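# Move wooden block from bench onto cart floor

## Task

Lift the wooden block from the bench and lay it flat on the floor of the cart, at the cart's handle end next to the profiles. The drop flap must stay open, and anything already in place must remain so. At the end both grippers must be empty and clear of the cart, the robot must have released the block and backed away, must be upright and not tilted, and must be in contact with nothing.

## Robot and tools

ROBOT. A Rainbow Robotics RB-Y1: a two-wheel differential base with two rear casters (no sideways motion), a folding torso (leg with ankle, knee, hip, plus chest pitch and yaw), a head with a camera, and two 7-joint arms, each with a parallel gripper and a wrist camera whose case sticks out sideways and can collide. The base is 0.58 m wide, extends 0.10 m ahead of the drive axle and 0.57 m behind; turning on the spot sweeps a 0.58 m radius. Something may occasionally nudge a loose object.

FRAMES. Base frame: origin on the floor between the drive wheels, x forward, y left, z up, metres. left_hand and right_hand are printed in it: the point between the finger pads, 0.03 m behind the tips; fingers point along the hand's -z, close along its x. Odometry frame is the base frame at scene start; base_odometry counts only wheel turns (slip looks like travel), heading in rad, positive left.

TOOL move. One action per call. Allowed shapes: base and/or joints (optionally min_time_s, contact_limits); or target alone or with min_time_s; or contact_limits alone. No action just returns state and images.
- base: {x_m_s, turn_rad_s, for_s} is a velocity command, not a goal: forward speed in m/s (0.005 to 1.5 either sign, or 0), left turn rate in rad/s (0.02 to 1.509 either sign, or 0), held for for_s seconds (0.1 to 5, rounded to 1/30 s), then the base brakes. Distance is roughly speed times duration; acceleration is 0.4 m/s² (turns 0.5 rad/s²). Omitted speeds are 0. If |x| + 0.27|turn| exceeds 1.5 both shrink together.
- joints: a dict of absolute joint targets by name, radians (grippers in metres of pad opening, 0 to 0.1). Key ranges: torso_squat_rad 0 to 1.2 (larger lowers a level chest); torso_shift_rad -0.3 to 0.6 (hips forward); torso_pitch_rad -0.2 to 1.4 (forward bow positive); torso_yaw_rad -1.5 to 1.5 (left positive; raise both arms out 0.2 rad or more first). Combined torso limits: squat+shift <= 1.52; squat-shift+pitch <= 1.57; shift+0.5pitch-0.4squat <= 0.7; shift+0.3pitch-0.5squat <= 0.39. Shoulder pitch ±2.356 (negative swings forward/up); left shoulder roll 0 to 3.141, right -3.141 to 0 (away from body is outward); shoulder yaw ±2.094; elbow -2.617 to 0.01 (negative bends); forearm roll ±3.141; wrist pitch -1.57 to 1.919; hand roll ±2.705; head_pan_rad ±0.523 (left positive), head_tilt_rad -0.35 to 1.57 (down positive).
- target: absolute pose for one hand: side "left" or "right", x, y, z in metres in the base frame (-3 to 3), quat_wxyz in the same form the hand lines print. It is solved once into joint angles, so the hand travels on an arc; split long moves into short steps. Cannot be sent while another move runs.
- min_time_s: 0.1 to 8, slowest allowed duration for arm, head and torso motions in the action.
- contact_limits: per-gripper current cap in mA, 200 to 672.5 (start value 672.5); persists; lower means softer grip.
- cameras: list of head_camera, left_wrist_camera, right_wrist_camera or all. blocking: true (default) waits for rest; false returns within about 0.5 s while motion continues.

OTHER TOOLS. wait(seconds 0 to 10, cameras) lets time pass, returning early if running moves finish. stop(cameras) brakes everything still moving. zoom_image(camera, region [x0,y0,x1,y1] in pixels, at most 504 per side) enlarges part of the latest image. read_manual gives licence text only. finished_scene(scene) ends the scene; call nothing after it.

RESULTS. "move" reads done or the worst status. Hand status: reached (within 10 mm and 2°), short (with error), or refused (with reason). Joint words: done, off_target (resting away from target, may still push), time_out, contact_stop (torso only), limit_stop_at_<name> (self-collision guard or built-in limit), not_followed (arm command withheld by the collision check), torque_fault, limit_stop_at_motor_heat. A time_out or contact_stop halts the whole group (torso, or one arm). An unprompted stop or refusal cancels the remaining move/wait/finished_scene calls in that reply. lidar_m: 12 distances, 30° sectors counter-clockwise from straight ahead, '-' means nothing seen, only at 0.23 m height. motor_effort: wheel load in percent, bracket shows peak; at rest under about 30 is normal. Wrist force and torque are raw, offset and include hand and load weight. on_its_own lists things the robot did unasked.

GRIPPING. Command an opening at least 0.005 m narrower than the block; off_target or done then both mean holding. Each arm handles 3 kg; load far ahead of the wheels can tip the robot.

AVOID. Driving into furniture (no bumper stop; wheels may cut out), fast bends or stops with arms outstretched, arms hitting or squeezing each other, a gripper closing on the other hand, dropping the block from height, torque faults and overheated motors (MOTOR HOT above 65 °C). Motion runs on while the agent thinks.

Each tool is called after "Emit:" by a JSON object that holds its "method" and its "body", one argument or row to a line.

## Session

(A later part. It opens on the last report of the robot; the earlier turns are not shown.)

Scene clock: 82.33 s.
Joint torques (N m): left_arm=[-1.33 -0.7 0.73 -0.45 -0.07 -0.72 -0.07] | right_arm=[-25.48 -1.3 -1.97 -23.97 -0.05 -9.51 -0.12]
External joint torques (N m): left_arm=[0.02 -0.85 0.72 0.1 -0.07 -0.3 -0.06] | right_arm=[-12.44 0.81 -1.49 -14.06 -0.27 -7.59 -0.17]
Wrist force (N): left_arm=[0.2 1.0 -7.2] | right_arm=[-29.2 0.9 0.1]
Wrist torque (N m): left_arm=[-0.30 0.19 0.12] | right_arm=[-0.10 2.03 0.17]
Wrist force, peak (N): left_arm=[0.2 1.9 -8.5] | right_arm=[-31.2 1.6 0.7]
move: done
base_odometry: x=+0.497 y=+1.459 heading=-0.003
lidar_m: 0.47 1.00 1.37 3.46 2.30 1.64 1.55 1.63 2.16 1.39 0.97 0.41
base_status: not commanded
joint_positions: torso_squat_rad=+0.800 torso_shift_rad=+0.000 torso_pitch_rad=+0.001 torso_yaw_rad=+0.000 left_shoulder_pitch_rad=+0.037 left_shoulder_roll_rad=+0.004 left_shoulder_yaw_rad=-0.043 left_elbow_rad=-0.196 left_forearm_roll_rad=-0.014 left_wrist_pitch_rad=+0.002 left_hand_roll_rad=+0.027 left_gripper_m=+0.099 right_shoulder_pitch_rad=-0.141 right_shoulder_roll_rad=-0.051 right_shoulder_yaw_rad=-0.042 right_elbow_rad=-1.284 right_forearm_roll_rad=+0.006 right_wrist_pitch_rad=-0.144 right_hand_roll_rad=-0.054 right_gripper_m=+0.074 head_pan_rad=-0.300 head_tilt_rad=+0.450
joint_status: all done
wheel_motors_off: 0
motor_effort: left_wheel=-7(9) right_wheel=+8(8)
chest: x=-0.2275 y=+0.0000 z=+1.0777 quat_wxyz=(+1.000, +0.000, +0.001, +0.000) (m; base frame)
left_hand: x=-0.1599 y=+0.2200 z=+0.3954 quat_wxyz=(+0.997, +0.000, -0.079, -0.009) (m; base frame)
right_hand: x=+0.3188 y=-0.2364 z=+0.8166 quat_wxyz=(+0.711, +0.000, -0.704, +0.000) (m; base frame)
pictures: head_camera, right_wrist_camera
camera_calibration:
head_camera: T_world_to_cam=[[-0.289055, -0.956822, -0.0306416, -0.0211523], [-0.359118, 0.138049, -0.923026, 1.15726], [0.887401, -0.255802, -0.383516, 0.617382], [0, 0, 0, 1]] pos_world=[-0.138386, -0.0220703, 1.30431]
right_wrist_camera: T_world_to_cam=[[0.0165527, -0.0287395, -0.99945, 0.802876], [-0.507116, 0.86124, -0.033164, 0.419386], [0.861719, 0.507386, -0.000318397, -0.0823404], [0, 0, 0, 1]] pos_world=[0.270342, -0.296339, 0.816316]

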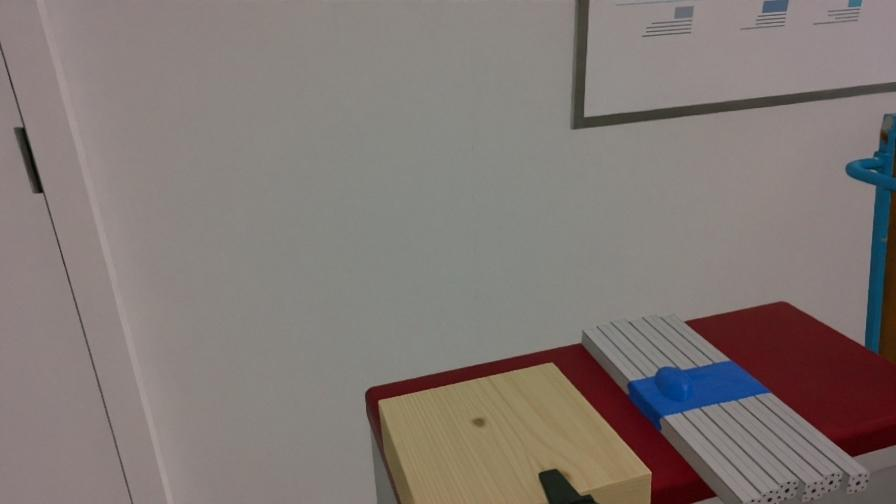

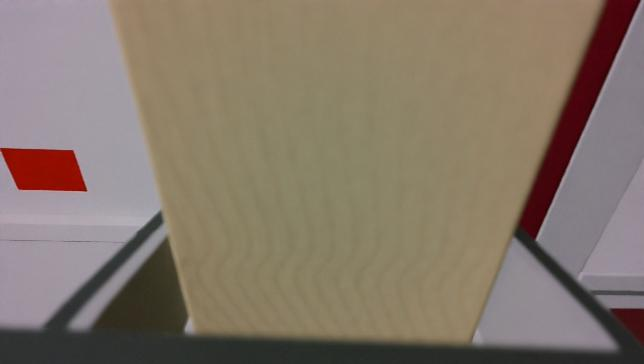

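Emit:
{"method": "move", "body": {
  "joints": {"torso_squat_rad":0.65},
  "min_time_s": 1.0,
  "cameras": ["head_camera","right_wrist_camera"]
}}

Scene clock: 85.03 s.
Joint torques (N m): left_arm=[-1.18 -0.4 0.69 -0.31 -0.06 -0.62 -0.1] | right_arm=[-26.21 -1.69 -1.8 -23.98 -0.16 -9.49 -0.15]
External joint torques (N m): left_arm=[0.17 -0.56 0.68 0.24 -0.06 -0.2 -0.09] | right_arm=[-13.2 0.41 -1.32 -14.07 -0.38 -7.57 -0.21]
Wrist force (N): left_arm=[-0.3 1.4 -7.7] | right_arm=[-28.9 1.0 -0.4]
Wrist torque (N m): left_arm=[-0.30 0.14 0.10] | right_arm=[-0.14 2.03 0.17]
Wrist force, peak (N): left_arm=[0.2 1.5 -8.4] | right_arm=[-30.1 1.2 -0.5]
move: done
base_odometry: x=+0.497 y=+1.459 heading=-0.003
lidar_m: 0.46 0.97 1.36 3.49 2.29 1.62 1.55 1.61 2.16 1.37 0.95 0.41
base_status: not commanded
joint_positions: torso_squat_rad=+0.650 torso_shift_rad=+0.000 torso_pitch_rad=+0.001 torso_yaw_rad=+0.000 left_shoulder_pitch_rad=+0.037 left_shoulder_roll_rad=+0.004 left_shoulder_yaw_rad=-0.043 left_elbow_rad=-0.196 left_forearm_roll_rad=-0.014 left_wrist_pitch_rad=+0.002 left_hand_roll_rad=+0.027 left_gripper_m=+0.099 right_shoulder_pitch_rad=-0.140 right_shoulder_roll_rad=-0.051 right_shoulder_yaw_rad=-0.042 right_elbow_rad=-1.284 right_forearm_roll_rad=+0.006 right_wrist_pitch_rad=-0.144 right_hand_roll_rad=-0.054 right_gripper_m=+0.074 head_pan_rad=-0.300 head_tilt_rad=+0.450
joint_status: all done
wheel_motors_off: 0
motor_effort: left_wheel=-7(8) right_wheel=+8(10)
chest: x=-0.2275 y=+0.0000 z=+1.1472 quat_wxyz=(+1.000, +0.000, +0.001, +0.000) (m; base frame)
left_hand: x=-0.1599 y=+0.2200 z=+0.4650 quat_wxyz=(+0.997, +0.000, -0.079, -0.009) (m; base frame)
right_hand: x=+0.3188 y=-0.2364 z=+0.8860 quat_wxyz=(+0.711, +0.000, -0.704, +0.000) (m; base frame)
pictures: head_camera, right_wrist_camera
camera_calibration:
head_camera: T_world_to_cam=[[-0.289055, -0.956822, -0.0306416, -0.0189938], [-0.359118, 0.138049, -0.923026, 1.22145], [0.887401, -0.255802, -0.383516, 0.643947], [0, 0, 0, 1]] pos_world=[-0.138286, -0.0220703, 1.37381]
right_wrist_camera: T_world_to_cam=[[0.0161902, -0.0287153, -0.999457, 0.872347], [-0.507086, 0.861265, -0.0329592, 0.421505], [0.861744, 0.507344, -0.000617058, -0.0820717], [0, 0, 0, 1]] pos_world=[0.27034, -0.296339, 0.885715]

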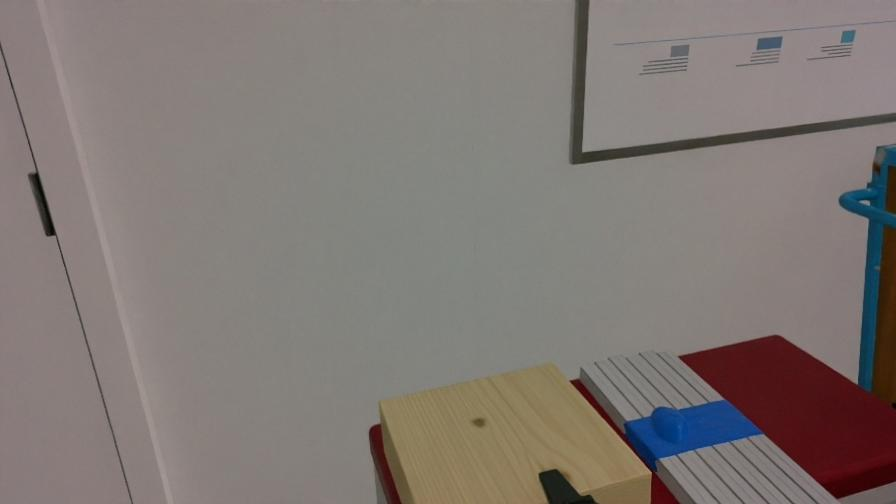

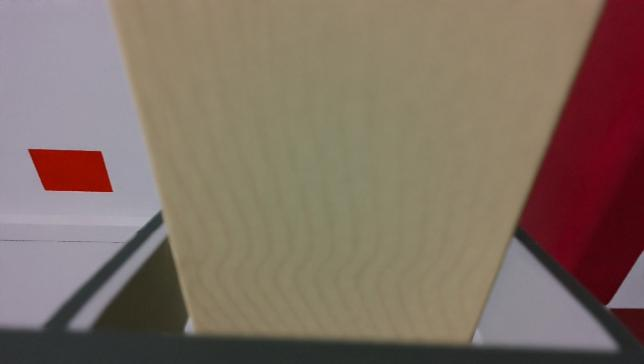

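Emit:
{"method": "move", "body": {
  "base": {"x_m_s":-0.4,"for_s":1.5}
}}

Emit:
{"method": "move", "body": {
  "base": {"turn_rad_s":-0.7854,"for_s":2.0}
}}

Emit:
{"method": "move", "body": {
  "base": {"x_m_s":0.5,"for_s":3.2333}
}}

Emit:
{"method": "move", "body": {
  "base": {"turn_rad_s":0.7854,"for_s":2.0},
  "joints": {"head_tilt_rad":0.8,"head_pan_rad":0},
  "cameras": ["head_camera"]
}}

Scene clock: 96.93 s.
Joint torques (N m): left_arm=[-2.03 -0.67 0.95 -0.27 -0.09 -0.65 -0.02] | right_arm=[-27.15 -1.85 -2.04 -24.35 -0.04 -9.6 -0.09]
External joint torques (N m): left_arm=[-0.67 -0.83 0.93 0.28 -0.1 -0.22 -0.01] | right_arm=[-14.14 0.25 -1.56 -14.43 -0.26 -7.68 -0.14]
Wrist force (N): left_arm=[-0.2 1.0 -7.8] | right_arm=[-28.6 0.6 0.1]
Wrist torque (N m): left_arm=[-0.24 0.07 0.09] | right_arm=[-0.13 2.00 0.18]
Wrist force, peak (N): left_arm=[-0.2 1.3 -8.6] | right_arm=[-30.3 0.5 -0.8]
move: done
base_odometry: x=-0.103 y=+1.461 heading=-0.005
lidar_m: 0.99 1.62 2.21 4.13 1.40 1.01 0.95 1.00 1.32 3.30 1.60 1.34
base_status: done (sent for 1.5 of 1.5 s)
joint_positions: torso_squat_rad=+0.650 torso_shift_rad=+0.000 torso_pitch_rad=+0.001 torso_yaw_rad=+0.000 left_shoulder_pitch_rad=+0.037 left_shoulder_roll_rad=+0.004 left_shoulder_yaw_rad=-0.043 left_elbow_rad=-0.196 left_forearm_roll_rad=-0.014 left_wrist_pitch_rad=+0.002 left_hand_roll_rad=+0.027 left_gripper_m=+0.099 right_shoulder_pitch_rad=-0.140 right_shoulder_roll_rad=-0.051 right_shoulder_yaw_rad=-0.042 right_elbow_rad=-1.284 right_forearm_roll_rad=+0.006 right_wrist_pitch_rad=-0.144 right_hand_roll_rad=-0.054 right_gripper_m=+0.074 head_pan_rad=-0.300 head_tilt_rad=+0.450
joint_status: not commanded
wheel_motors_off: 0
motor_effort: left_wheel=-18(41) right_wheel=+16(53)
chest: x=-0.2276 y=+0.0000 z=+1.1472 quat_wxyz=(+1.000, +0.000, +0.000, +0.000) (m; base frame)
left_hand: x=-0.1600 y=+0.2200 z=+0.4650 quat_wxyz=(+0.997, +0.000, -0.079, -0.009) (m; base frame)
right_hand: x=+0.3187 y=-0.2365 z=+0.8859 quat_wxyz=(+0.711, +0.000, -0.703, +0.000) (m; base frame)
pictures: none

Scene clock: 100.83 s.
Joint torques (N m): left_arm=[-2.22 -0.59 0.67 -0.34 -0.08 -0.66 -0.01] | right_arm=[-27.04 -2.12 -2.04 -24.4 -0.19 -9.69 -0.2]
External joint torques (N m): left_arm=[-0.87 -0.75 0.66 0.21 -0.09 -0.23 -0.01] | right_arm=[-14.03 -0.02 -1.56 -14.49 -0.41 -7.78 -0.25]
Wrist force (N): left_arm=[-0.1 1.3 -7.6] | right_arm=[-28.7 0.4 -0.3]
Wrist torque (N m): left_arm=[-0.30 0.16 0.11] | right_arm=[-0.17 1.98 0.17]
Wrist force, peak (N): left_arm=[-0.2 1.5 -8.4] | right_arm=[-29.9 1.8 -0.4]
move: done
base_odometry: x=-0.103 y=+1.461 heading=-1.575
lidar_m: 3.18 1.60 1.35 1.01 1.64 2.20 4.14 1.43 1.02 0.96 0.98 1.29
base_status: done (sent for 2 of 2 s)
joint_positions: torso_squat_rad=+0.650 torso_shift_rad=+0.000 torso_pitch_rad=+0.001 torso_yaw_rad=+0.000 left_shoulder_pitch_rad=+0.037 left_shoulder_roll_rad=+0.004 left_shoulder_yaw_rad=-0.043 left_elbow_rad=-0.196 left_forearm_roll_rad=-0.014 left_wrist_pitch_rad=+0.002 left_hand_roll_rad=+0.027 left_gripper_m=+0.099 right_shoulder_pitch_rad=-0.140 right_shoulder_roll_rad=-0.051 right_shoulder_yaw_rad=-0.042 right_elbow_rad=-1.284 right_forearm_roll_rad=+0.006 right_wrist_pitch_rad=-0.144 right_hand_roll_rad=-0.054 right_gripper_m=+0.074 head_pan_rad=-0.300 head_tilt_rad=+0.450
joint_status: not commanded
wheel_motors_off: 0
motor_effort: left_wheel=+17(53) right_wheel=+4(49)
chest: x=-0.2276 y=+0.0000 z=+1.1472 quat_wxyz=(+1.000, +0.000, +0.000, +0.000) (m; base frame)
left_hand: x=-0.1600 y=+0.2201 z=+0.4650 quat_wxyz=(+0.997, +0.000, -0.079, -0.009) (m; base frame)
right_hand: x=+0.3187 y=-0.2365 z=+0.8859 quat_wxyz=(+0.711, +0.000, -0.703, +0.000) (m; base frame)
pictures: none

Scene clock: 105.43 s.
Joint torques (N m): left_arm=[-0.88 -0.67 0.7 -0.37 -0.07 -0.69 0] | right_arm=[-26.42 -1.63 -1.87 -24.44 -0.19 -9.62 -0.1]
External joint torques (N m): left_arm=[0.47 -0.83 0.68 0.18 -0.07 -0.27 0.01] | right_arm=[-13.41 0.47 -1.4 -14.53 -0.42 -7.7 -0.15]
Wrist force (N): left_arm=[-0.3 1.6 -6.8] | right_arm=[-28.8 2.1 -0.3]
Wrist torque (N m): left_arm=[-0.40 0.11 0.11] | right_arm=[-0.08 2.14 0.19]
Wrist force, peak (N): left_arm=[-0.5 1.5 -8.5] | right_arm=[-30.1 2.3 1.0]
move: done
base_odometry: x=-0.111 y=-0.155 heading=-1.575
lidar_m: 2.90 1.35 0.94 0.89 0.93 1.79 4.19 1.34 0.93 0.89 0.89 1.18
base_status: done (sent for 3.23 of 3.23 s)
joint_positions: torso_squat_rad=+0.650 torso_shift_rad=+0.000 torso_pitch_rad=+0.001 torso_yaw_rad=+0.000 left_shoulder_pitch_rad=+0.037 left_shoulder_roll_rad=+0.004 left_shoulder_yaw_rad=-0.043 left_elbow_rad=-0.196 left_forearm_roll_rad=-0.014 left_wrist_pitch_rad=+0.002 left_hand_roll_rad=+0.027 left_gripper_m=+0.099 right_shoulder_pitch_rad=-0.140 right_shoulder_roll_rad=-0.051 right_shoulder_yaw_rad=-0.042 right_elbow_rad=-1.284 right_forearm_roll_rad=+0.006 right_wrist_pitch_rad=-0.144 right_hand_roll_rad=-0.054 right_gripper_m=+0.074 head_pan_rad=-0.300 head_tilt_rad=+0.450
joint_status: not commanded
wheel_motors_off: 0
motor_effort: left_wheel=+1(53) right_wheel=+1(50)
chest: x=-0.2275 y=+0.0000 z=+1.1472 quat_wxyz=(+1.000, +0.000, +0.001, +0.000) (m; base frame)
left_hand: x=-0.1598 y=+0.2201 z=+0.4650 quat_wxyz=(+0.997, +0.000, -0.079, -0.009) (m; base frame)
right_hand: x=+0.3188 y=-0.2364 z=+0.8859 quat_wxyz=(+0.711, +0.000, -0.703, +0.000) (m; base frame)
pictures: none

Scene clock: 109.33 s.
Joint torques (N m): left_arm=[-1.3 -0.9 0.65 -0.48 -0.12 -0.63 -0.07] | right_arm=[-26.39 -1.78 -2.01 -24.33 -0.34 -9.66 -0.12]
External joint torques (N m): left_arm=[0.05 -1.07 0.64 0.06 -0.13 -0.21 -0.06] | right_arm=[-13.38 0.31 -1.53 -14.42 -0.56 -7.74 -0.17]
Wrist force (N): left_arm=[0.0 1.8 -7.6] | right_arm=[-28.5 1.7 0.0]
Wrist torque (N m): left_arm=[-0.34 0.13 0.10] | right_arm=[0.05 2.04 0.19]
Wrist force, peak (N): left_arm=[-0.1 1.3 -8.4] | right_arm=[-29.8 0.5 0.4]
move: done
base_odometry: x=-0.111 y=-0.155 heading=-0.005
lidar_m: 0.90 0.93 1.78 4.02 1.30 0.90 0.86 0.90 1.21 3.03 1.33 0.95
base_status: done (sent for 2 of 2 s)
joint_positions: torso_squat_rad=+0.650 torso_shift_rad=+0.000 torso_pitch_rad=+0.001 torso_yaw_rad=+0.000 left_shoulder_pitch_rad=+0.037 left_shoulder_roll_rad=+0.004 left_shoulder_yaw_rad=-0.043 left_elbow_rad=-0.196 left_forearm_roll_rad=-0.014 left_wrist_pitch_rad=+0.002 left_hand_roll_rad=+0.027 left_gripper_m=+0.099 right_shoulder_pitch_rad=-0.140 right_shoulder_roll_rad=-0.051 right_shoulder_yaw_rad=-0.042 right_elbow_rad=-1.284 right_forearm_roll_rad=+0.006 right_wrist_pitch_rad=-0.144 right_hand_roll_rad=-0.054 right_gripper_m=+0.074 head_pan_rad=+0.000 head_tilt_rad=+0.800
joint_status: all done
wheel_motors_off: 0
motor_effort: left_wheel=+3(47) right_wheel=+18(42)
chest: x=-0.2275 y=+0.0000 z=+1.1472 quat_wxyz=(+1.000, +0.000, +0.000, +0.000) (m; base frame)
left_hand: x=-0.1599 y=+0.2201 z=+0.4650 quat_wxyz=(+0.997, +0.000, -0.079, -0.009) (m; base frame)
right_hand: x=+0.3187 y=-0.2365 z=+0.8860 quat_wxyz=(+0.711, +0.000, -0.704, +0.000) (m; base frame)
pictures: head_camera
camera_calibration:
head_camera: T_world_to_cam=[[-0.00446021, -0.999495, -0.0314563, 0.0403765], [-0.677076, 0.0261676, -0.735448, 0.903499], [0.7359, 0.018018, -0.676851, 1.00814], [0, 0, 0, 1]] pos_world=[-0.129974, -0.00145101, 1.34811]

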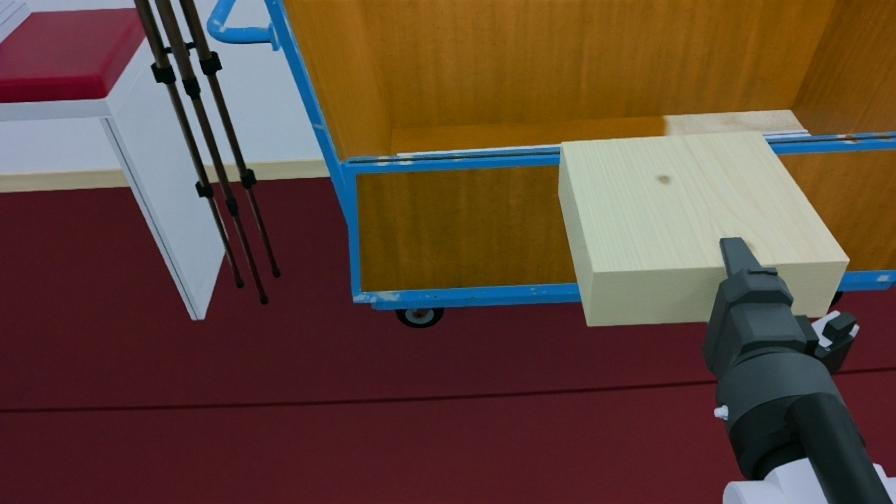

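Emit:
{"method": "move", "body": {
  "target": {"side":"right","x":0.3,"y":-0.15,"z":1.05,"quat_wxyz":[0.6533,0.2706,-0.6533,0.2706]},
  "min_time_s": 2
}}

Emit:
{"method": "move", "body": {
  "target": {"side":"right","x":0.25,"y":-0.08,"z":1.2,"quat_wxyz":[0.5,0.5,-0.5,0.5]},
  "min_time_s": 2,
  "cameras": ["head_camera"]
}}

Scene clock: 117.07 s.
Joint torques (N m): left_arm=[-1.17 -0.81 0.75 -0.32 -0.09 -0.69 -0.13] | right_arm=[-30.16 -12.71 -20.46 -9.55 -2.01 -7.38 -0.45]
External joint torques (N m): left_arm=[0.18 -0.98 0.73 0.23 -0.09 -0.27 -0.12] | right_arm=[-13.5 -1.52 -9.78 -5.71 -1.85 -5.93 -0.5]
Motor temperatures (°C): left_arm=[30 28 32 35 34 32 37] | right_arm=[35 30 32 35 35 40 34]
Wrist force (N): left_arm=[0.1 0.7 -7.8] | right_arm=[-29.3 0.7 0.0]
Wrist torque (N m): left_arm=[-0.26 0.18 0.11] | right_arm=[-0.20 2.01 0.38]
Wrist force, peak (N): left_arm=[0.8 1.2 -8.5] | right_arm=[-34.6 -0.2 1.9]
move: done
base_odometry: x=-0.111 y=-0.155 heading=-0.005
lidar_m: 0.90 0.93 1.77 4.01 1.29 0.92 0.87 0.92 1.21 3.03 1.36 0.95
base_status: not commanded
joint_positions: torso_squat_rad=+0.650 torso_shift_rad=+0.000 torso_pitch_rad=+0.001 torso_yaw_rad=+0.000 left_shoulder_pitch_rad=+0.037 left_shoulder_roll_rad=+0.004 left_shoulder_yaw_rad=-0.043 left_elbow_rad=-0.196 left_forearm_roll_rad=-0.014 left_wrist_pitch_rad=+0.002 left_hand_roll_rad=+0.027 left_gripper_m=+0.099 right_shoulder_pitch_rad=-0.578 right_shoulder_roll_rad=-1.041 right_shoulder_yaw_rad=+0.831 right_elbow_rad=-1.606 right_forearm_roll_rad=-0.435 right_wrist_pitch_rad=-0.264 right_hand_roll_rad=-0.702 right_gripper_m=+0.074 head_pan_rad=+0.000 head_tilt_rad=+0.800
joint_status: all done
wheel_motors_off: 0
motor_effort: left_wheel=+2(4) right_wheel=+21(22)
chest: x=-0.2275 y=+0.0000 z=+1.1472 quat_wxyz=(+1.000, +0.000, +0.000, +0.000) (m; base frame)
left_hand: x=-0.1599 y=+0.2201 z=+0.4650 quat_wxyz=(+0.997, +0.000, -0.079, -0.009) (m; base frame)
right_hand: x=+0.2993 y=-0.1516 z=+1.0468 quat_wxyz=(+0.657, +0.267, -0.652, +0.268) (m; base frame)
right_hand_status: reached (checked arc, planned for 2.0 s): 4 mm and 0.7 deg off.
pictures: none

Scene clock: 119.40 s.
Joint torques (N m): left_arm=[-1.12 -0.95 0.95 -0.47 -0.05 -0.7 -0.04] | right_arm=[-33.56 -9.63 -18.56 1.23 -9.12 -1.1 -0.49]
External joint torques (N m): left_arm=[0.23 -1.11 0.94 0.08 -0.06 -0.28 -0.03] | right_arm=[-11.96 -0.21 -8.7 0.54 -7.37 -0.85 -0.54]
Wrist force (N): left_arm=[-0.7 1.1 -7.1] | right_arm=[-28.6 0.9 1.2]
Wrist torque (N m): left_arm=[-0.27 0.09 0.13] | right_arm=[-0.10 2.09 0.38]
Wrist force, peak (N): left_arm=[0.2 2.0 -8.3] | right_arm=[-30.9 -0.8 1.9]
move: done
base_odometry: x=-0.111 y=-0.155 heading=-0.005
lidar_m: 0.89 0.93 1.78 4.01 1.30 0.92 0.87 0.91 1.21 3.02 1.33 0.95
base_status: not commanded
joint_positions: torso_squat_rad=+0.650 torso_shift_rad=+0.000 torso_pitch_rad=+0.001 torso_yaw_rad=+0.000 left_shoulder_pitch_rad=+0.037 left_shoulder_roll_rad=+0.004 left_shoulder_yaw_rad=-0.043 left_elbow_rad=-0.196 left_forearm_roll_rad=-0.014 left_wrist_pitch_rad=+0.002 left_hand_roll_rad=+0.027 left_gripper_m=+0.099 right_shoulder_pitch_rad=-1.305 right_shoulder_roll_rad=-1.019 right_shoulder_yaw_rad=+1.285 right_elbow_rad=-1.103 right_forearm_roll_rad=-0.131 right_wrist_pitch_rad=-1.186 right_hand_roll_rad=-1.440 right_gripper_m=+0.074 head_pan_rad=+0.000 head_tilt_rad=+0.800
joint_status: all done
wheel_motors_off: 0
motor_effort: left_wheel=+3(4) right_wheel=+19(23)
chest: x=-0.2276 y=+0.0000 z=+1.1472 quat_wxyz=(+1.000, +0.000, +0.000, +0.000) (m; base frame)
left_hand: x=-0.1598 y=+0.2200 z=+0.4650 quat_wxyz=(+0.997, +0.000, -0.079, -0.009) (m; base frame)
right_hand: x=+0.2497 y=-0.0804 z=+1.1974 quat_wxyz=(+0.503, +0.499, -0.499, +0.499) (m; base frame)
right_hand_status: reached (checked arc, planned for 2.0 s): 3 mm and 0.4 deg off.
pictures: head_camera
camera_calibration:
head_camera: T_world_to_cam=[[-0.00453134, -0.999501, -0.0312462, 0.0402836], [-0.676967, 0.0260637, -0.735552, 0.90358], [0.735999, 0.0178196, -0.676748, 1.00809], [0, 0, 0, 1]] pos_world=[-0.130074, -0.00125082, 1.34811]

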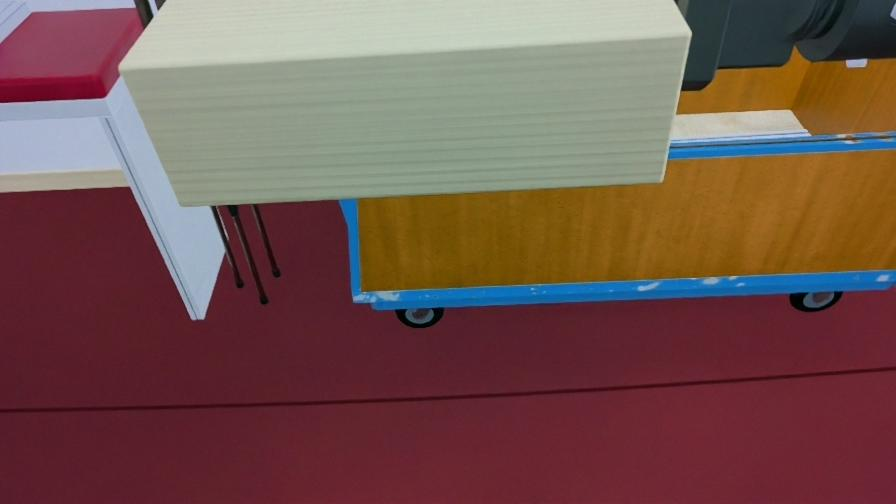

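Emit:
{"method": "move", "body": {
  "joints": {"torso_squat_rad":0.5,"torso_shift_rad":0.1,"torso_pitch_rad":0.75,"torso_yaw_rad":0.45,"left_shoulder_roll_rad":0.3},
  "min_time_s": 3
}}

Emit:
{"method": "move", "body": {
  "target": {"side":"right","x":0.4,"y":-0.07,"z":0.87,"quat_wxyz":[0.5,0.5,-0.5,0.5]},
  "min_time_s": 2,
  "cameras": ["head_camera","left_wrist_camera"]
}}

Scene clock: 125.20 s.
Joint torques (N m): left_arm=[15.62 12.85 2.11 6.45 -0.01 0.86 0.08] | right_arm=[-27.86 -0.99 -16.32 -11.94 -5.76 -7.14 0.32]
External joint torques (N m): left_arm=[-1.42 -1.69 0.82 -0.09 -0.05 -0.14 0.05] | right_arm=[-11.5 3.46 -9.14 -7.67 -4.72 -5.78 0.27]
Wrist force (N): left_arm=[4.1 -1.6 -5.9] | right_arm=[-21.9 -16.4 8.2]
Wrist torque (N m): left_arm=[-0.11 0.36 0.12] | right_arm=[-1.56 1.46 -0.54]
Wrist force, peak (N): left_arm=[0.2 2.3 -8.6] | right_arm=[-23.8 -35.4 10.7]
move: done
base_odometry: x=-0.111 y=-0.155 heading=-0.005
lidar_m: 0.89 0.93 1.79 4.02 1.29 0.91 0.87 0.92 1.23 3.02 1.34 0.95
base_status: not commanded
joint_positions: torso_squat_rad=+0.500 torso_shift_rad=+0.100 torso_pitch_rad=+0.751 torso_yaw_rad=+0.450 left_shoulder_pitch_rad=+0.037 left_shoulder_roll_rad=+0.300 left_shoulder_yaw_rad=-0.043 left_elbow_rad=-0.196 left_forearm_roll_rad=-0.014 left_wrist_pitch_rad=+0.002 left_hand_roll_rad=+0.027 left_gripper_m=+0.099 right_shoulder_pitch_rad=-1.305 right_shoulder_roll_rad=-1.020 right_shoulder_yaw_rad=+1.285 right_elbow_rad=-1.101 right_forearm_roll_rad=-0.132 right_wrist_pitch_rad=-1.185 right_hand_roll_rad=-1.441 right_gripper_m=+0.074 head_pan_rad=+0.000 head_tilt_rad=+0.800
joint_status: all done
wheel_motors_off: 0
motor_effort: left_wheel=-2(18) right_wheel=+16(24)
chest: x=+0.0447 y=+0.0002 z=+1.1179 quat_wxyz=(+0.907, +0.082, +0.358, +0.207) (m; base frame)
left_hand: x=-0.4951 y=+0.4265 z=+0.7333 quat_wxyz=(+0.915, +0.220, +0.317, +0.123) (m; base frame)
right_hand: x=+0.4200 y=+0.1348 z=+0.8371 quat_wxyz=(+0.492, +0.774, -0.211, +0.338) (m; base frame)
pictures: none

Scene clock: 127.53 s.
Joint torques (N m): left_arm=[15.67 12.82 2.14 6.49 0 0.75 0.06] | right_arm=[-13.43 -14.48 -14.35 -10.3 -1.86 -9.22 0.59]
External joint torques (N m): left_arm=[-1.37 -1.72 0.85 -0.05 -0.04 -0.25 0.02] | right_arm=[-7.3 -0.02 -8.02 -7.36 -1.58 -7.36 0.54]
Wrist force (N): left_arm=[4.4 -1.4 -5.5] | right_arm=[-28.8 0.8 -0.3]
Wrist torque (N m): left_arm=[-0.10 0.31 0.08] | right_arm=[-0.09 2.03 -0.88]
Wrist force, peak (N): left_arm=[5.2 -1.6 -6.4] | right_arm=[-30.7 0.1 0.6]
move: done
base_odometry: x=-0.111 y=-0.155 heading=-0.005
lidar_m: 0.89 0.93 1.78 4.01 1.30 0.91 0.86 0.92 1.20 3.02 1.33 0.96
base_status: not commanded
joint_positions: torso_squat_rad=+0.500 torso_shift_rad=+0.100 torso_pitch_rad=+0.751 torso_yaw_rad=+0.450 left_shoulder_pitch_rad=+0.037 left_shoulder_roll_rad=+0.300 left_shoulder_yaw_rad=-0.043 left_elbow_rad=-0.196 left_forearm_roll_rad=-0.014 left_wrist_pitch_rad=+0.002 left_hand_roll_rad=+0.027 left_gripper_m=+0.099 right_shoulder_pitch_rad=-0.895 right_shoulder_roll_rad=-1.950 right_shoulder_yaw_rad=+1.271 right_elbow_rad=-1.949 right_forearm_roll_rad=-0.573 right_wrist_pitch_rad=-0.966 right_hand_roll_rad=-0.262 right_gripper_m=+0.074 head_pan_rad=+0.000 head_tilt_rad=+0.800
joint_status: all done
wheel_motors_off: 0
motor_effort: left_wheel=-2(3) right_wheel=+17(19)
chest: x=+0.0447 y=+0.0001 z=+1.1179 quat_wxyz=(+0.907, +0.082, +0.358, +0.208) (m; base frame)
left_hand: x=-0.4951 y=+0.4265 z=+0.7333 quat_wxyz=(+0.914, +0.220, +0.317, +0.123) (m; base frame)
right_hand: x=+0.4001 y=-0.0712 z=+0.8677 quat_wxyz=(+0.502, +0.500, -0.495, +0.502) (m; base frame)
right_hand_status: reached (checked arc, planned for 2.0 s): 3 mm and 0.6 deg off.
pictures: head_camera, left_wrist_camera
camera_calibration:
head_camera: T_world_to_cam=[[0.293487, -0.902039, -0.316531, 0.346264], [-0.955797, -0.270713, -0.114745, 0.384827], [0.0178153, 0.336215, -0.941617, 1.11605], [0, 0, 0, 1]] pos_world=[0.24631, 0.0412893, 1.20465]
left_wrist_camera: T_world_to_cam=[[0.760819, 0.390583, -0.518265, 0.589587], [0.388848, -0.913741, -0.117795, 0.697686], [-0.519569, -0.111906, -0.847069, 0.484211], [0, 0, 0, 1]] pos_world=[-0.468282, 0.461407, 0.797907]

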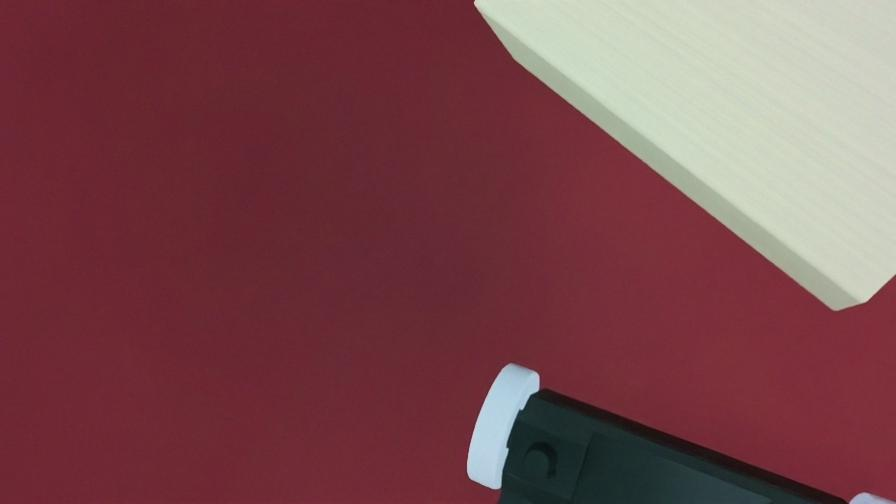

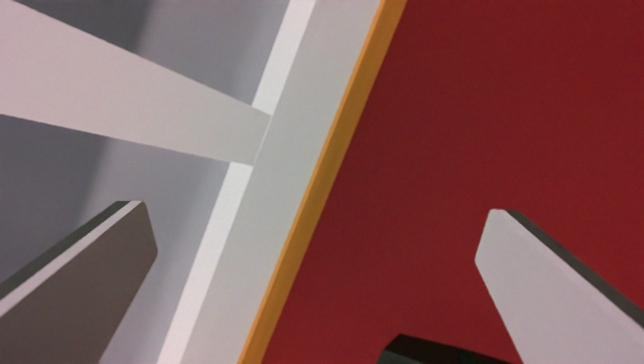

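Emit:
{"method": "move", "body": {
  "base": {"x_m_s":0.3,"for_s":2.0333},
  "joints": {"head_tilt_rad":0.15,"head_pan_rad":-0.3},
  "cameras": ["head_camera","right_wrist_camera"]
}}

Scene clock: 132.57 s.
Joint torques (N m): left_arm=[16.1 12.75 2.25 6.59 -0.05 0.71 -0.02] | right_arm=[-13.3 -13.96 -13.8 -9.9 -1.48 -9.36 0.72]
External joint torques (N m): left_arm=[-0.94 -1.8 0.95 0.04 -0.09 -0.28 -0.05] | right_arm=[-7.17 0.5 -7.47 -6.96 -1.2 -7.49 0.67]
Wrist force (N): left_arm=[4.2 -1.9 -6.2] | right_arm=[-28.9 0.8 0.3]
Wrist torque (N m): left_arm=[-0.05 0.36 0.07] | right_arm=[-0.08 1.98 -0.91]
Wrist force, peak (N): left_arm=[5.5 -1.9 -6.5] | right_arm=[-30.2 -0.1 0.4]
move: done
base_odometry: x=+0.499 y=-0.158 heading=-0.005
lidar_m: 0.28 0.30 0.75 3.71 2.19 1.56 1.48 1.55 2.06 4.95 0.45 0.30
base_status: done (sent for 2.03 of 2.03 s)
joint_positions: torso_squat_rad=+0.500 torso_shift_rad=+0.100 torso_pitch_rad=+0.751 torso_yaw_rad=+0.450 left_shoulder_pitch_rad=+0.037 left_shoulder_roll_rad=+0.300 left_shoulder_yaw_rad=-0.043 left_elbow_rad=-0.196 left_forearm_roll_rad=-0.014 left_wrist_pitch_rad=+0.002 left_hand_roll_rad=+0.027 left_gripper_m=+0.099 right_shoulder_pitch_rad=-0.895 right_shoulder_roll_rad=-1.950 right_shoulder_yaw_rad=+1.271 right_elbow_rad=-1.949 right_forearm_roll_rad=-0.573 right_wrist_pitch_rad=-0.966 right_hand_roll_rad=-0.262 right_gripper_m=+0.074 head_pan_rad=-0.300 head_tilt_rad=+0.150
joint_status: all done
wheel_motors_off: 0
motor_effort: left_wheel=+3(32) right_wheel=-4(43)
chest: x=+0.0447 y=+0.0001 z=+1.1179 quat_wxyz=(+0.907, +0.082, +0.358, +0.208) (m; base frame)
left_hand: x=-0.4951 y=+0.4266 z=+0.7333 quat_wxyz=(+0.914, +0.220, +0.317, +0.123) (m; base frame)
right_hand: x=+0.4001 y=-0.0711 z=+0.8677 quat_wxyz=(+0.502, +0.500, -0.495, +0.502) (m; base frame)
pictures: head_camera, right_wrist_camera
camera_calibration:
head_camera: T_world_to_cam=[[0.101413, -0.986002, -0.132342, 0.154245], [-0.74927, 0.0118112, -0.662159, 1.02633], [0.654454, 0.166312, -0.737585, 0.73787], [0, 0, 0, 1]] pos_world=[0.270456, 0.0172471, 1.24425]
right_wrist_camera: T_world_to_cam=[[0.0241364, 0.017504, -0.999555, 0.857709], [-0.859247, -0.510698, -0.0296916, 0.360311], [-0.510991, 0.859582, 0.00271387, 0.335452], [0, 0, 0, 1]] pos_world=[0.460307, -0.119351, 0.867115]

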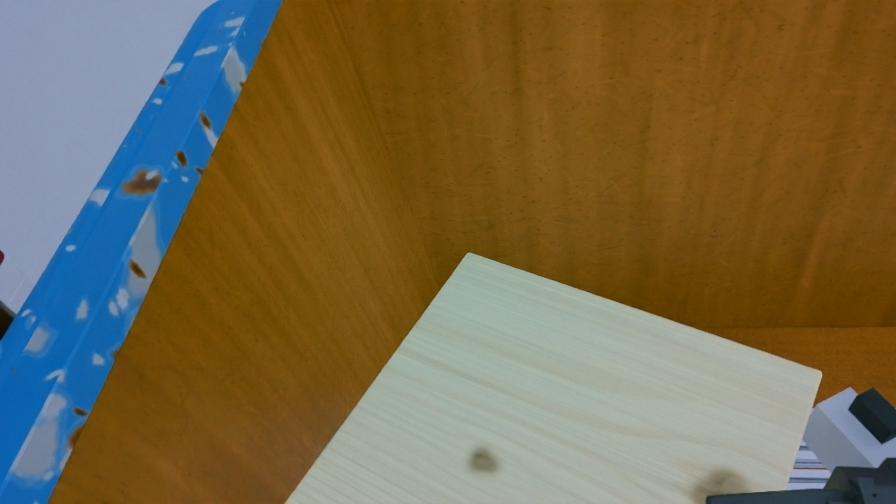

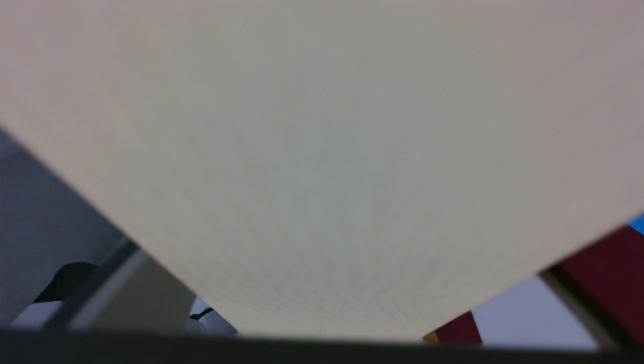

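Emit:
{"method": "move", "body": {
  "target": {"side":"right","x":0.388,"y":-0.06,"z":0.8,"quat_wxyz":[0.5964,0.38,-0.38,0.5964]},
  "min_time_s": 1.5
}}

Emit:
{"method": "move", "body": {
  "target": {"side":"right","x":0.388,"y":-0.06,"z":0.69,"quat_wxyz":[0.5964,0.38,-0.38,0.5964]},
  "min_time_s": 1.5,
  "cameras": ["head_camera","right_wrist_camera"]
}}

Scene clock: 140.80 s.
Joint torques (N m): left_arm=[15.98 12.62 2.15 6.53 0.09 0.84 0.06] | right_arm=[-15.36 -14.2 -14.82 -10.69 -0.65 -7.93 0.4]
External joint torques (N m): left_arm=[-1.06 -1.92 0.86 -0.01 0.05 -0.16 0.03] | right_arm=[-9.19 -0.77 -8.34 -7.04 -0.55 -6.28 0.36]
Wrist force (N): left_arm=[4.2 -1.7 -6.7] | right_arm=[-25.5 0.8 -11.3]
Wrist torque (N m): left_arm=[-0.09 0.39 0.04] | right_arm=[0.19 1.84 -0.62]
Wrist force, peak (N): left_arm=[5.2 -2.5 -6.7] | right_arm=[-28.8 0.0 -7.1]
move: done
base_odometry: x=+0.499 y=-0.158 heading=-0.005
lidar_m: 0.28 0.30 0.75 3.71 2.20 1.55 1.48 1.54 2.05 4.94 0.42 0.31
base_status: not commanded
joint_positions: torso_squat_rad=+0.500 torso_shift_rad=+0.100 torso_pitch_rad=+0.751 torso_yaw_rad=+0.450 left_shoulder_pitch_rad=+0.037 left_shoulder_roll_rad=+0.300 left_shoulder_yaw_rad=-0.043 left_elbow_rad=-0.196 left_forearm_roll_rad=-0.014 left_wrist_pitch_rad=+0.002 left_hand_roll_rad=+0.027 left_gripper_m=+0.099 right_shoulder_pitch_rad=-0.912 right_shoulder_roll_rad=-1.980 right_shoulder_yaw_rad=+1.231 right_elbow_rad=-2.123 right_forearm_roll_rad=-0.458 right_wrist_pitch_rad=-0.404 right_hand_roll_rad=-0.356 right_gripper_m=+0.074 head_pan_rad=-0.300 head_tilt_rad=+0.150
joint_status: all done
wheel_motors_off: 0
motor_effort: left_wheel=+3(4) right_wheel=-3(5)
chest: x=+0.0447 y=+0.0001 z=+1.1179 quat_wxyz=(+0.907, +0.082, +0.358, +0.208) (m; base frame)
left_hand: x=-0.4951 y=+0.4266 z=+0.7333 quat_wxyz=(+0.914, +0.220, +0.317, +0.123) (m; base frame)
right_hand: x=+0.3879 y=-0.0615 z=+0.7984 quat_wxyz=(+0.598, +0.378, -0.382, +0.595) (m; base frame)
right_hand_status: reached (checked arc, planned for 1.5 s): 2 mm and 0.4 deg off.
pictures: none

Scene clock: 142.63 s.
Joint torques (N m): left_arm=[15.88 12.6 2.24 6.25 0.02 0.87 -0.03] | right_arm=[10.25 -8.85 10.82 -5.06 7.4 2.48 2.52]
External joint torques (N m): left_arm=[-1.12 -1.94 0.95 -0.28 -0.02 -0.12 -0.07] | right_arm=[17.04 4.1 16.64 -1.35 7.52 4.15 2.47]
Wrist force (N): left_arm=[4.2 -2.0 -5.6] | right_arm=[9.9 -24.4 2.8]
Wrist torque (N m): left_arm=[-0.06 0.38 0.08] | right_arm=[-3.28 -3.70 -2.60]
Wrist force, peak (N): left_arm=[5.4 -1.4 -6.5] | right_arm=[22.6 -37.9 40.5]
move: done
base_odometry: x=+0.499 y=-0.158 heading=-0.005
lidar_m: 0.28 0.29 0.74 3.69 2.21 1.55 1.47 1.54 2.05 4.94 0.43 0.30
base_status: not commanded
joint_positions: torso_squat_rad=+0.500 torso_shift_rad=+0.100 torso_pitch_rad=+0.749 torso_yaw_rad=+0.450 left_shoulder_pitch_rad=+0.037 left_shoulder_roll_rad=+0.300 left_shoulder_yaw_rad=-0.043 left_elbow_rad=-0.196 left_forearm_roll_rad=-0.014 left_wrist_pitch_rad=+0.002 left_hand_roll_rad=+0.027 left_gripper_m=+0.099 right_shoulder_pitch_rad=-0.880 right_shoulder_roll_rad=-1.647 right_shoulder_yaw_rad=+1.301 right_elbow_rad=-1.713 right_forearm_roll_rad=-0.370 right_wrist_pitch_rad=-0.515 right_hand_roll_rad=-0.303 right_gripper_m=+0.075 head_pan_rad=-0.300 head_tilt_rad=+0.150
joint_status: all done
wheel_motors_off: 0
motor_effort: left_wheel=-6(11) right_wheel=-6(9)
chest: x=+0.0441 y=+0.0000 z=+1.1183 quat_wxyz=(+0.907, +0.082, +0.357, +0.208) (m; base frame)
left_hand: x=-0.4951 y=+0.4266 z=+0.7329 quat_wxyz=(+0.915, +0.220, +0.316, +0.123) (m; base frame)
right_hand: x=+0.3911 y=-0.0588 z=+0.6935 quat_wxyz=(+0.596, +0.377, -0.385, +0.596) (m; base frame)
right_hand_status: reached (checked arc, planned for 1.5 s): 5 mm and 0.7 deg off.
pictures: head_camera, right_wrist_camera
camera_calibration:
head_camera: T_world_to_cam=[[0.101689, -0.985969, -0.132379, 0.1543], [-0.748135, 0.0119156, -0.663439, 1.0274], [0.655708, 0.166501, -0.736427, 0.737204], [0, 0, 0, 1]] pos_world=[0.269556, 0.017147, 1.24494]
right_wrist_camera: T_world_to_cam=[[0.0352259, -0.396455, -0.917378, 0.597896], [-0.866019, -0.470237, 0.169964, 0.220248], [-0.498768, 0.78848, -0.359902, 0.563236], [0, 0, 0, 1]] pos_world=[0.450602, -0.103493, 0.713772]

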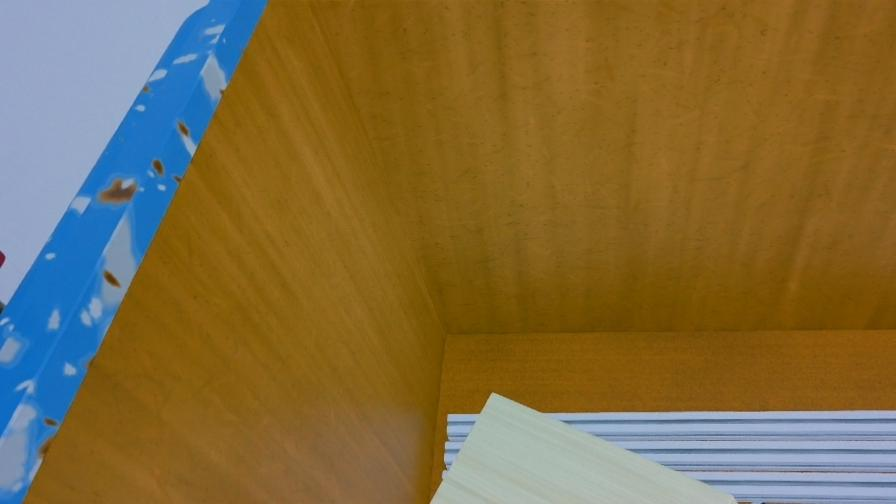

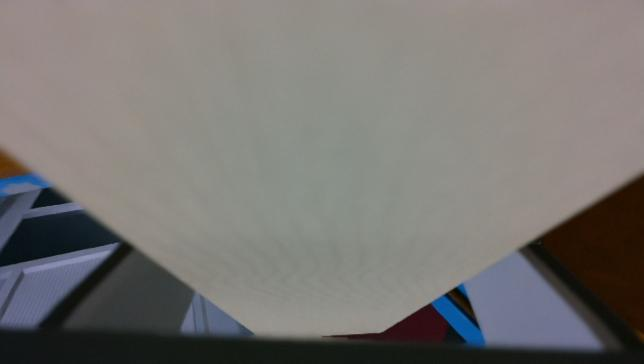

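Emit:
{"method": "move", "body": {
  "target": {"side":"right","x":0.388,"y":-0.06,"z":0.82,"quat_wxyz":[0.5964,0.38,-0.38,0.5964]},
  "min_time_s": 1.0
}}

Emit:
{"method": "move", "body": {
  "joints": {"head_tilt_rad":0.6,"head_pan_rad":-0.1},
  "cameras": ["head_camera","right_wrist_camera"]
}}

Scene clock: 147.73 s.
Joint torques (N m): left_arm=[15.62 12.34 2.15 6.3 0.02 0.78 -0.04] | right_arm=[-14.13 -12.16 -13.6 -10.27 -0.95 -7.96 0.32]
External joint torques (N m): left_arm=[-1.41 -2.21 0.85 -0.24 -0.02 -0.22 -0.07] | right_arm=[-8.06 1.08 -6.99 -6.61 -0.8 -6.25 0.28]
Wrist force (N): left_arm=[4.4 -1.7 -6.1] | right_arm=[-26.4 0.5 -11.0]
Wrist torque (N m): left_arm=[-0.11 0.35 0.09] | right_arm=[0.11 2.05 -0.59]
Wrist force, peak (N): left_arm=[5.0 -1.5 -6.5] | right_arm=[-31.1 0.2 -11.5]
move: done
base_odometry: x=+0.499 y=-0.158 heading=-0.004
lidar_m: 0.28 0.30 0.76 3.72 2.21 1.57 1.48 1.54 2.05 4.94 0.44 0.31
base_status: not commanded
joint_positions: torso_squat_rad=+0.500 torso_shift_rad=+0.100 torso_pitch_rad=+0.751 torso_yaw_rad=+0.450 left_shoulder_pitch_rad=+0.037 left_shoulder_roll_rad=+0.300 left_shoulder_yaw_rad=-0.043 left_elbow_rad=-0.196 left_forearm_roll_rad=-0.014 left_wrist_pitch_rad=+0.002 left_hand_roll_rad=+0.027 left_gripper_m=+0.099 right_shoulder_pitch_rad=-0.954 right_shoulder_roll_rad=-2.033 right_shoulder_yaw_rad=+1.233 right_elbow_rad=-2.177 right_forearm_roll_rad=-0.417 right_wrist_pitch_rad=-0.392 right_hand_roll_rad=-0.435 right_gripper_m=+0.074 head_pan_rad=-0.300 head_tilt_rad=+0.150
joint_status: all done
wheel_motors_off: 0
motor_effort: left_wheel=+4(6) right_wheel=-1(8)
chest: x=+0.0446 y=+0.0001 z=+1.1180 quat_wxyz=(+0.907, +0.082, +0.357, +0.208) (m; base frame)
left_hand: x=-0.4951 y=+0.4266 z=+0.7333 quat_wxyz=(+0.915, +0.220, +0.317, +0.123) (m; base frame)
right_hand: x=+0.3876 y=-0.0606 z=+0.8172 quat_wxyz=(+0.598, +0.380, -0.378, +0.596) (m; base frame)
right_hand_status: reached (checked arc, planned for 1.0 s): 3 mm and 0.3 deg off.
pictures: none

Scene clock: 148.70 s.
Joint torques (N m): left_arm=[15.94 12.64 2.19 6.53 -0.09 0.88 -0.08] | right_arm=[-13.84 -12.43 -13.63 -10.3 -1.07 -7.83 0.43]
External joint torques (N m): left_arm=[-1.1 -1.91 0.9 -0.01 -0.13 -0.12 -0.11] | right_arm=[-7.77 0.81 -7.02 -6.81 -0.93 -6.24 0.38]
Wrist force (N): left_arm=[4.5 -1.3 -6.2] | right_arm=[-25.9 0.6 -10.9]
Wrist torque (N m): left_arm=[-0.17 0.43 0.10] | right_arm=[0.02 1.92 -0.56]
Wrist force, peak (N): left_arm=[4.8 -1.2 -6.2] | right_arm=[-26.2 1.3 -11.4]
move: done
base_odometry: x=+0.499 y=-0.158 heading=-0.004
lidar_m: 0.28 0.30 0.75 3.70 2.18 1.55 1.47 1.54 2.06 4.94 0.44 0.29
base_status: not commanded
joint_positions: torso_squat_rad=+0.500 torso_shift_rad=+0.100 torso_pitch_rad=+0.751 torso_yaw_rad=+0.450 left_shoulder_pitch_rad=+0.037 left_shoulder_roll_rad=+0.300 left_shoulder_yaw_rad=-0.043 left_elbow_rad=-0.196 left_forearm_roll_rad=-0.014 left_wrist_pitch_rad=+0.002 left_hand_roll_rad=+0.027 left_gripper_m=+0.099 right_shoulder_pitch_rad=-0.954 right_shoulder_roll_rad=-2.033 right_shoulder_yaw_rad=+1.233 right_elbow_rad=-2.177 right_forearm_roll_rad=-0.417 right_wrist_pitch_rad=-0.392 right_hand_roll_rad=-0.435 right_gripper_m=+0.074 head_pan_rad=-0.100 head_tilt_rad=+0.600
joint_status: all done
wheel_motors_off: 0
motor_effort: left_wheel=+3(5) right_wheel=-5(5)
chest: x=+0.0446 y=+0.0001 z=+1.1180 quat_wxyz=(+0.907, +0.082, +0.357, +0.208) (m; base frame)
left_hand: x=-0.4951 y=+0.4266 z=+0.7333 quat_wxyz=(+0.915, +0.220, +0.317, +0.123) (m; base frame)
right_hand: x=+0.3876 y=-0.0606 z=+0.8172 quat_wxyz=(+0.598, +0.380, -0.378, +0.596) (m; base frame)
pictures: head_camera, right_wrist_camera
camera_calibration:
head_camera: T_world_to_cam=[[0.230271, -0.938311, -0.257968, 0.285697], [-0.945222, -0.152638, -0.288544, 0.598871], [0.231368, 0.31028, -0.92206, 1.0501], [0, 0, 0, 1]] pos_world=[0.257318, 0.0336571, 1.21476]
right_wrist_camera: T_world_to_cam=[[0.0253259, -0.400921, -0.915763, 0.712994], [-0.860923, -0.474349, 0.183861, 0.18179], [-0.508105, 0.783744, -0.357175, 0.608485], [0, 0, 0, 1]] pos_world=[0.447625, -0.10481, 0.836845]

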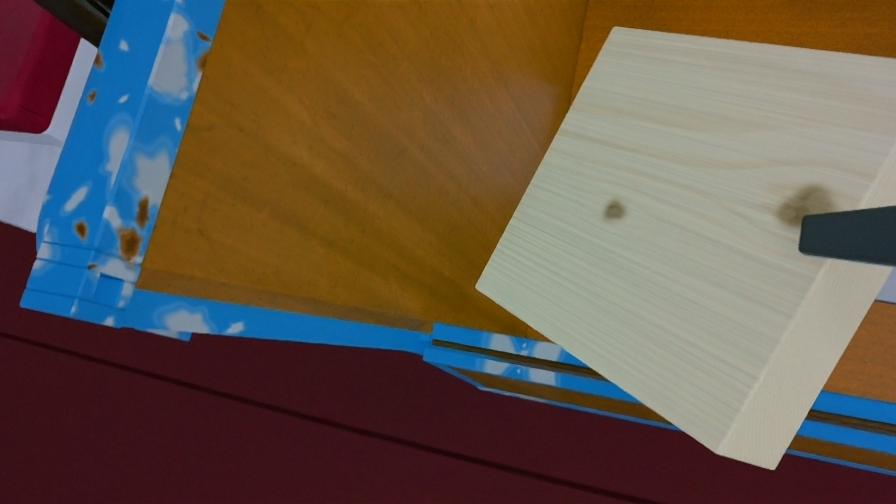

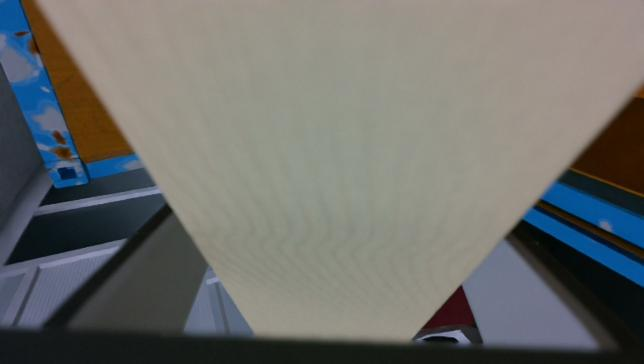

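Emit:
{"method": "move", "body": {
  "base": {"x_m_s":0.1,"for_s":0.7},
  "joints": {"head_tilt_rad":0.5,"head_pan_rad":-0.2},
  "cameras": ["head_camera"]
}}

Scene clock: 152.60 s.
Joint torques (N m): left_arm=[16.02 12.2 2.15 6.43 -0.03 0.78 0.06] | right_arm=[-13.81 -11.81 -13.24 -10.05 -1.11 -7.76 0.35]
External joint torques (N m): left_arm=[-1.02 -2.34 0.86 -0.11 -0.07 -0.22 0.03] | right_arm=[-7.74 1.43 -6.63 -6.57 -0.96 -6.17 0.31]
Wrist force (N): left_arm=[4.1 -1.1 -6.3] | right_arm=[-25.0 0.5 -11.6]
Wrist torque (N m): left_arm=[-0.18 0.33 0.06] | right_arm=[0.03 1.96 -0.60]
Wrist force, peak (N): left_arm=[4.4 -2.5 -6.9] | right_arm=[-27.1 0.1 -12.1]
move: done
base_odometry: x=+0.569 y=-0.158 heading=-0.004
lidar_m: 0.21 0.23 0.30 1.49 2.29 1.63 1.55 1.61 2.16 1.00 0.33 0.23
base_status: done (sent for 0.7 of 0.7 s)
joint_positions: torso_squat_rad=+0.500 torso_shift_rad=+0.100 torso_pitch_rad=+0.751 torso_yaw_rad=+0.450 left_shoulder_pitch_rad=+0.037 left_shoulder_roll_rad=+0.300 left_shoulder_yaw_rad=-0.043 left_elbow_rad=-0.196 left_forearm_roll_rad=-0.014 left_wrist_pitch_rad=+0.002 left_hand_roll_rad=+0.027 left_gripper_m=+0.099 right_shoulder_pitch_rad=-0.955 right_shoulder_roll_rad=-2.033 right_shoulder_yaw_rad=+1.233 right_elbow_rad=-2.177 right_forearm_roll_rad=-0.417 right_wrist_pitch_rad=-0.392 right_hand_roll_rad=-0.435 right_gripper_m=+0.074 head_pan_rad=-0.200 head_tilt_rad=+0.500
joint_status: all done
wheel_motors_off: 0
motor_effort: left_wheel=+3(27) right_wheel=-3(19)
chest: x=+0.0447 y=+0.0001 z=+1.1179 quat_wxyz=(+0.907, +0.082, +0.358, +0.208) (m; base frame)
left_hand: x=-0.4951 y=+0.4266 z=+0.7334 quat_wxyz=(+0.914, +0.220, +0.317, +0.123) (m; base frame)
right_hand: x=+0.3877 y=-0.0606 z=+0.8171 quat_wxyz=(+0.598, +0.380, -0.378, +0.596) (m; base frame)
pictures: head_camera
camera_calibration:
head_camera: T_world_to_cam=[[0.162972, -0.967212, -0.194786, 0.220103], [-0.924578, -0.0808057, -0.372325, 0.699037], [0.344377, 0.240774, -0.907432, 1.01034], [0, 0, 0, 1]] pos_world=[0.262505, 0.0261087, 1.21996]

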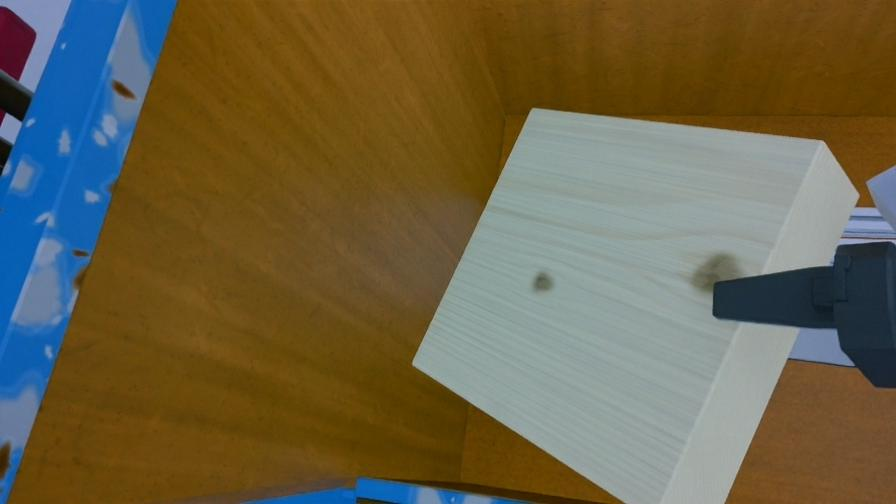

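Emit:
{"method": "move", "body": {
  "target": {"side":"right","x":0.405,"y":-0.05,"z":0.83,"quat_wxyz":[0.7304,0.4654,-0.2687,0.4654]},
  "min_time_s": 1.5
}}

Emit:
{"method": "move", "body": {
  "joints": {"torso_squat_rad":0.9,"head_tilt_rad":0.35,"head_pan_rad":-0.35},
  "min_time_s": 2.5,
  "cameras": ["head_camera","right_wrist_camera"]
}}

"target": quat_wxyz must be a unit quaternion (the sum of its squares is 1)
Scene clock: 165.90 s.
Joint torques (N m): left_arm=[15.92 12.26 1.94 6.47 0.11 0.71 0] | right_arm=[-14.1 -12.45 -13.41 -10.07 -0.95 -7.71 0.43]
External joint torques (N m): left_arm=[-1.12 -2.28 0.65 -0.07 0.07 -0.29 -0.04] | right_arm=[-8.03 0.79 -6.8 -6.59 -0.8 -6.11 0.38]
Wrist force (N): left_arm=[4.6 -1.4 -6.5] | right_arm=[-25.3 0.9 -10.8]
Wrist torque (N m): left_arm=[-0.11 0.42 0.04] | right_arm=[0.18 2.01 -0.57]
Wrist force, peak (N): left_arm=[4.8 -1.8 -6.6] | right_arm=[-26.1 0.6 -11.6]
base_odometry: x=+0.569 y=-0.158 heading=-0.004
lidar_m: 0.21 0.23 0.31 1.50 2.30 1.63 1.55 1.61 2.14 1.01 0.32 0.23
base_status: done (sent for 0.7 of 0.7 s)
joint_positions: torso_squat_rad=+0.500 torso_shift_rad=+0.100 torso_pitch_rad=+0.751 torso_yaw_rad=+0.450 left_shoulder_pitch_rad=+0.037 left_shoulder_roll_rad=+0.300 left_shoulder_yaw_rad=-0.043 left_elbow_rad=-0.196 left_forearm_roll_rad=-0.014 left_wrist_pitch_rad=+0.002 left_hand_roll_rad=+0.027 left_gripper_m=+0.099 right_shoulder_pitch_rad=-0.955 right_shoulder_roll_rad=-2.033 right_shoulder_yaw_rad=+1.233 right_elbow_rad=-2.177 right_forearm_roll_rad=-0.417 right_wrist_pitch_rad=-0.392 right_hand_roll_rad=-0.435 right_gripper_m=+0.074 head_pan_rad=-0.200 head_tilt_rad=+0.500
joint_status: all done
wheel_motors_off: 0
motor_effort: left_wheel=+3(27) right_wheel=-4(19)
chest: x=+0.0447 y=+0.0001 z=+1.1179 quat_wxyz=(+0.907, +0.082, +0.358, +0.208) (m; base frame)
left_hand: x=-0.4951 y=+0.4266 z=+0.7334 quat_wxyz=(+0.914, +0.220, +0.317, +0.123) (m; base frame)
right_hand: x=+0.3877 y=-0.0606 z=+0.8171 quat_wxyz=(+0.598, +0.380, -0.378, +0.596) (m; base frame)
pictures: none

not run: a call was refused earlier in this reply.


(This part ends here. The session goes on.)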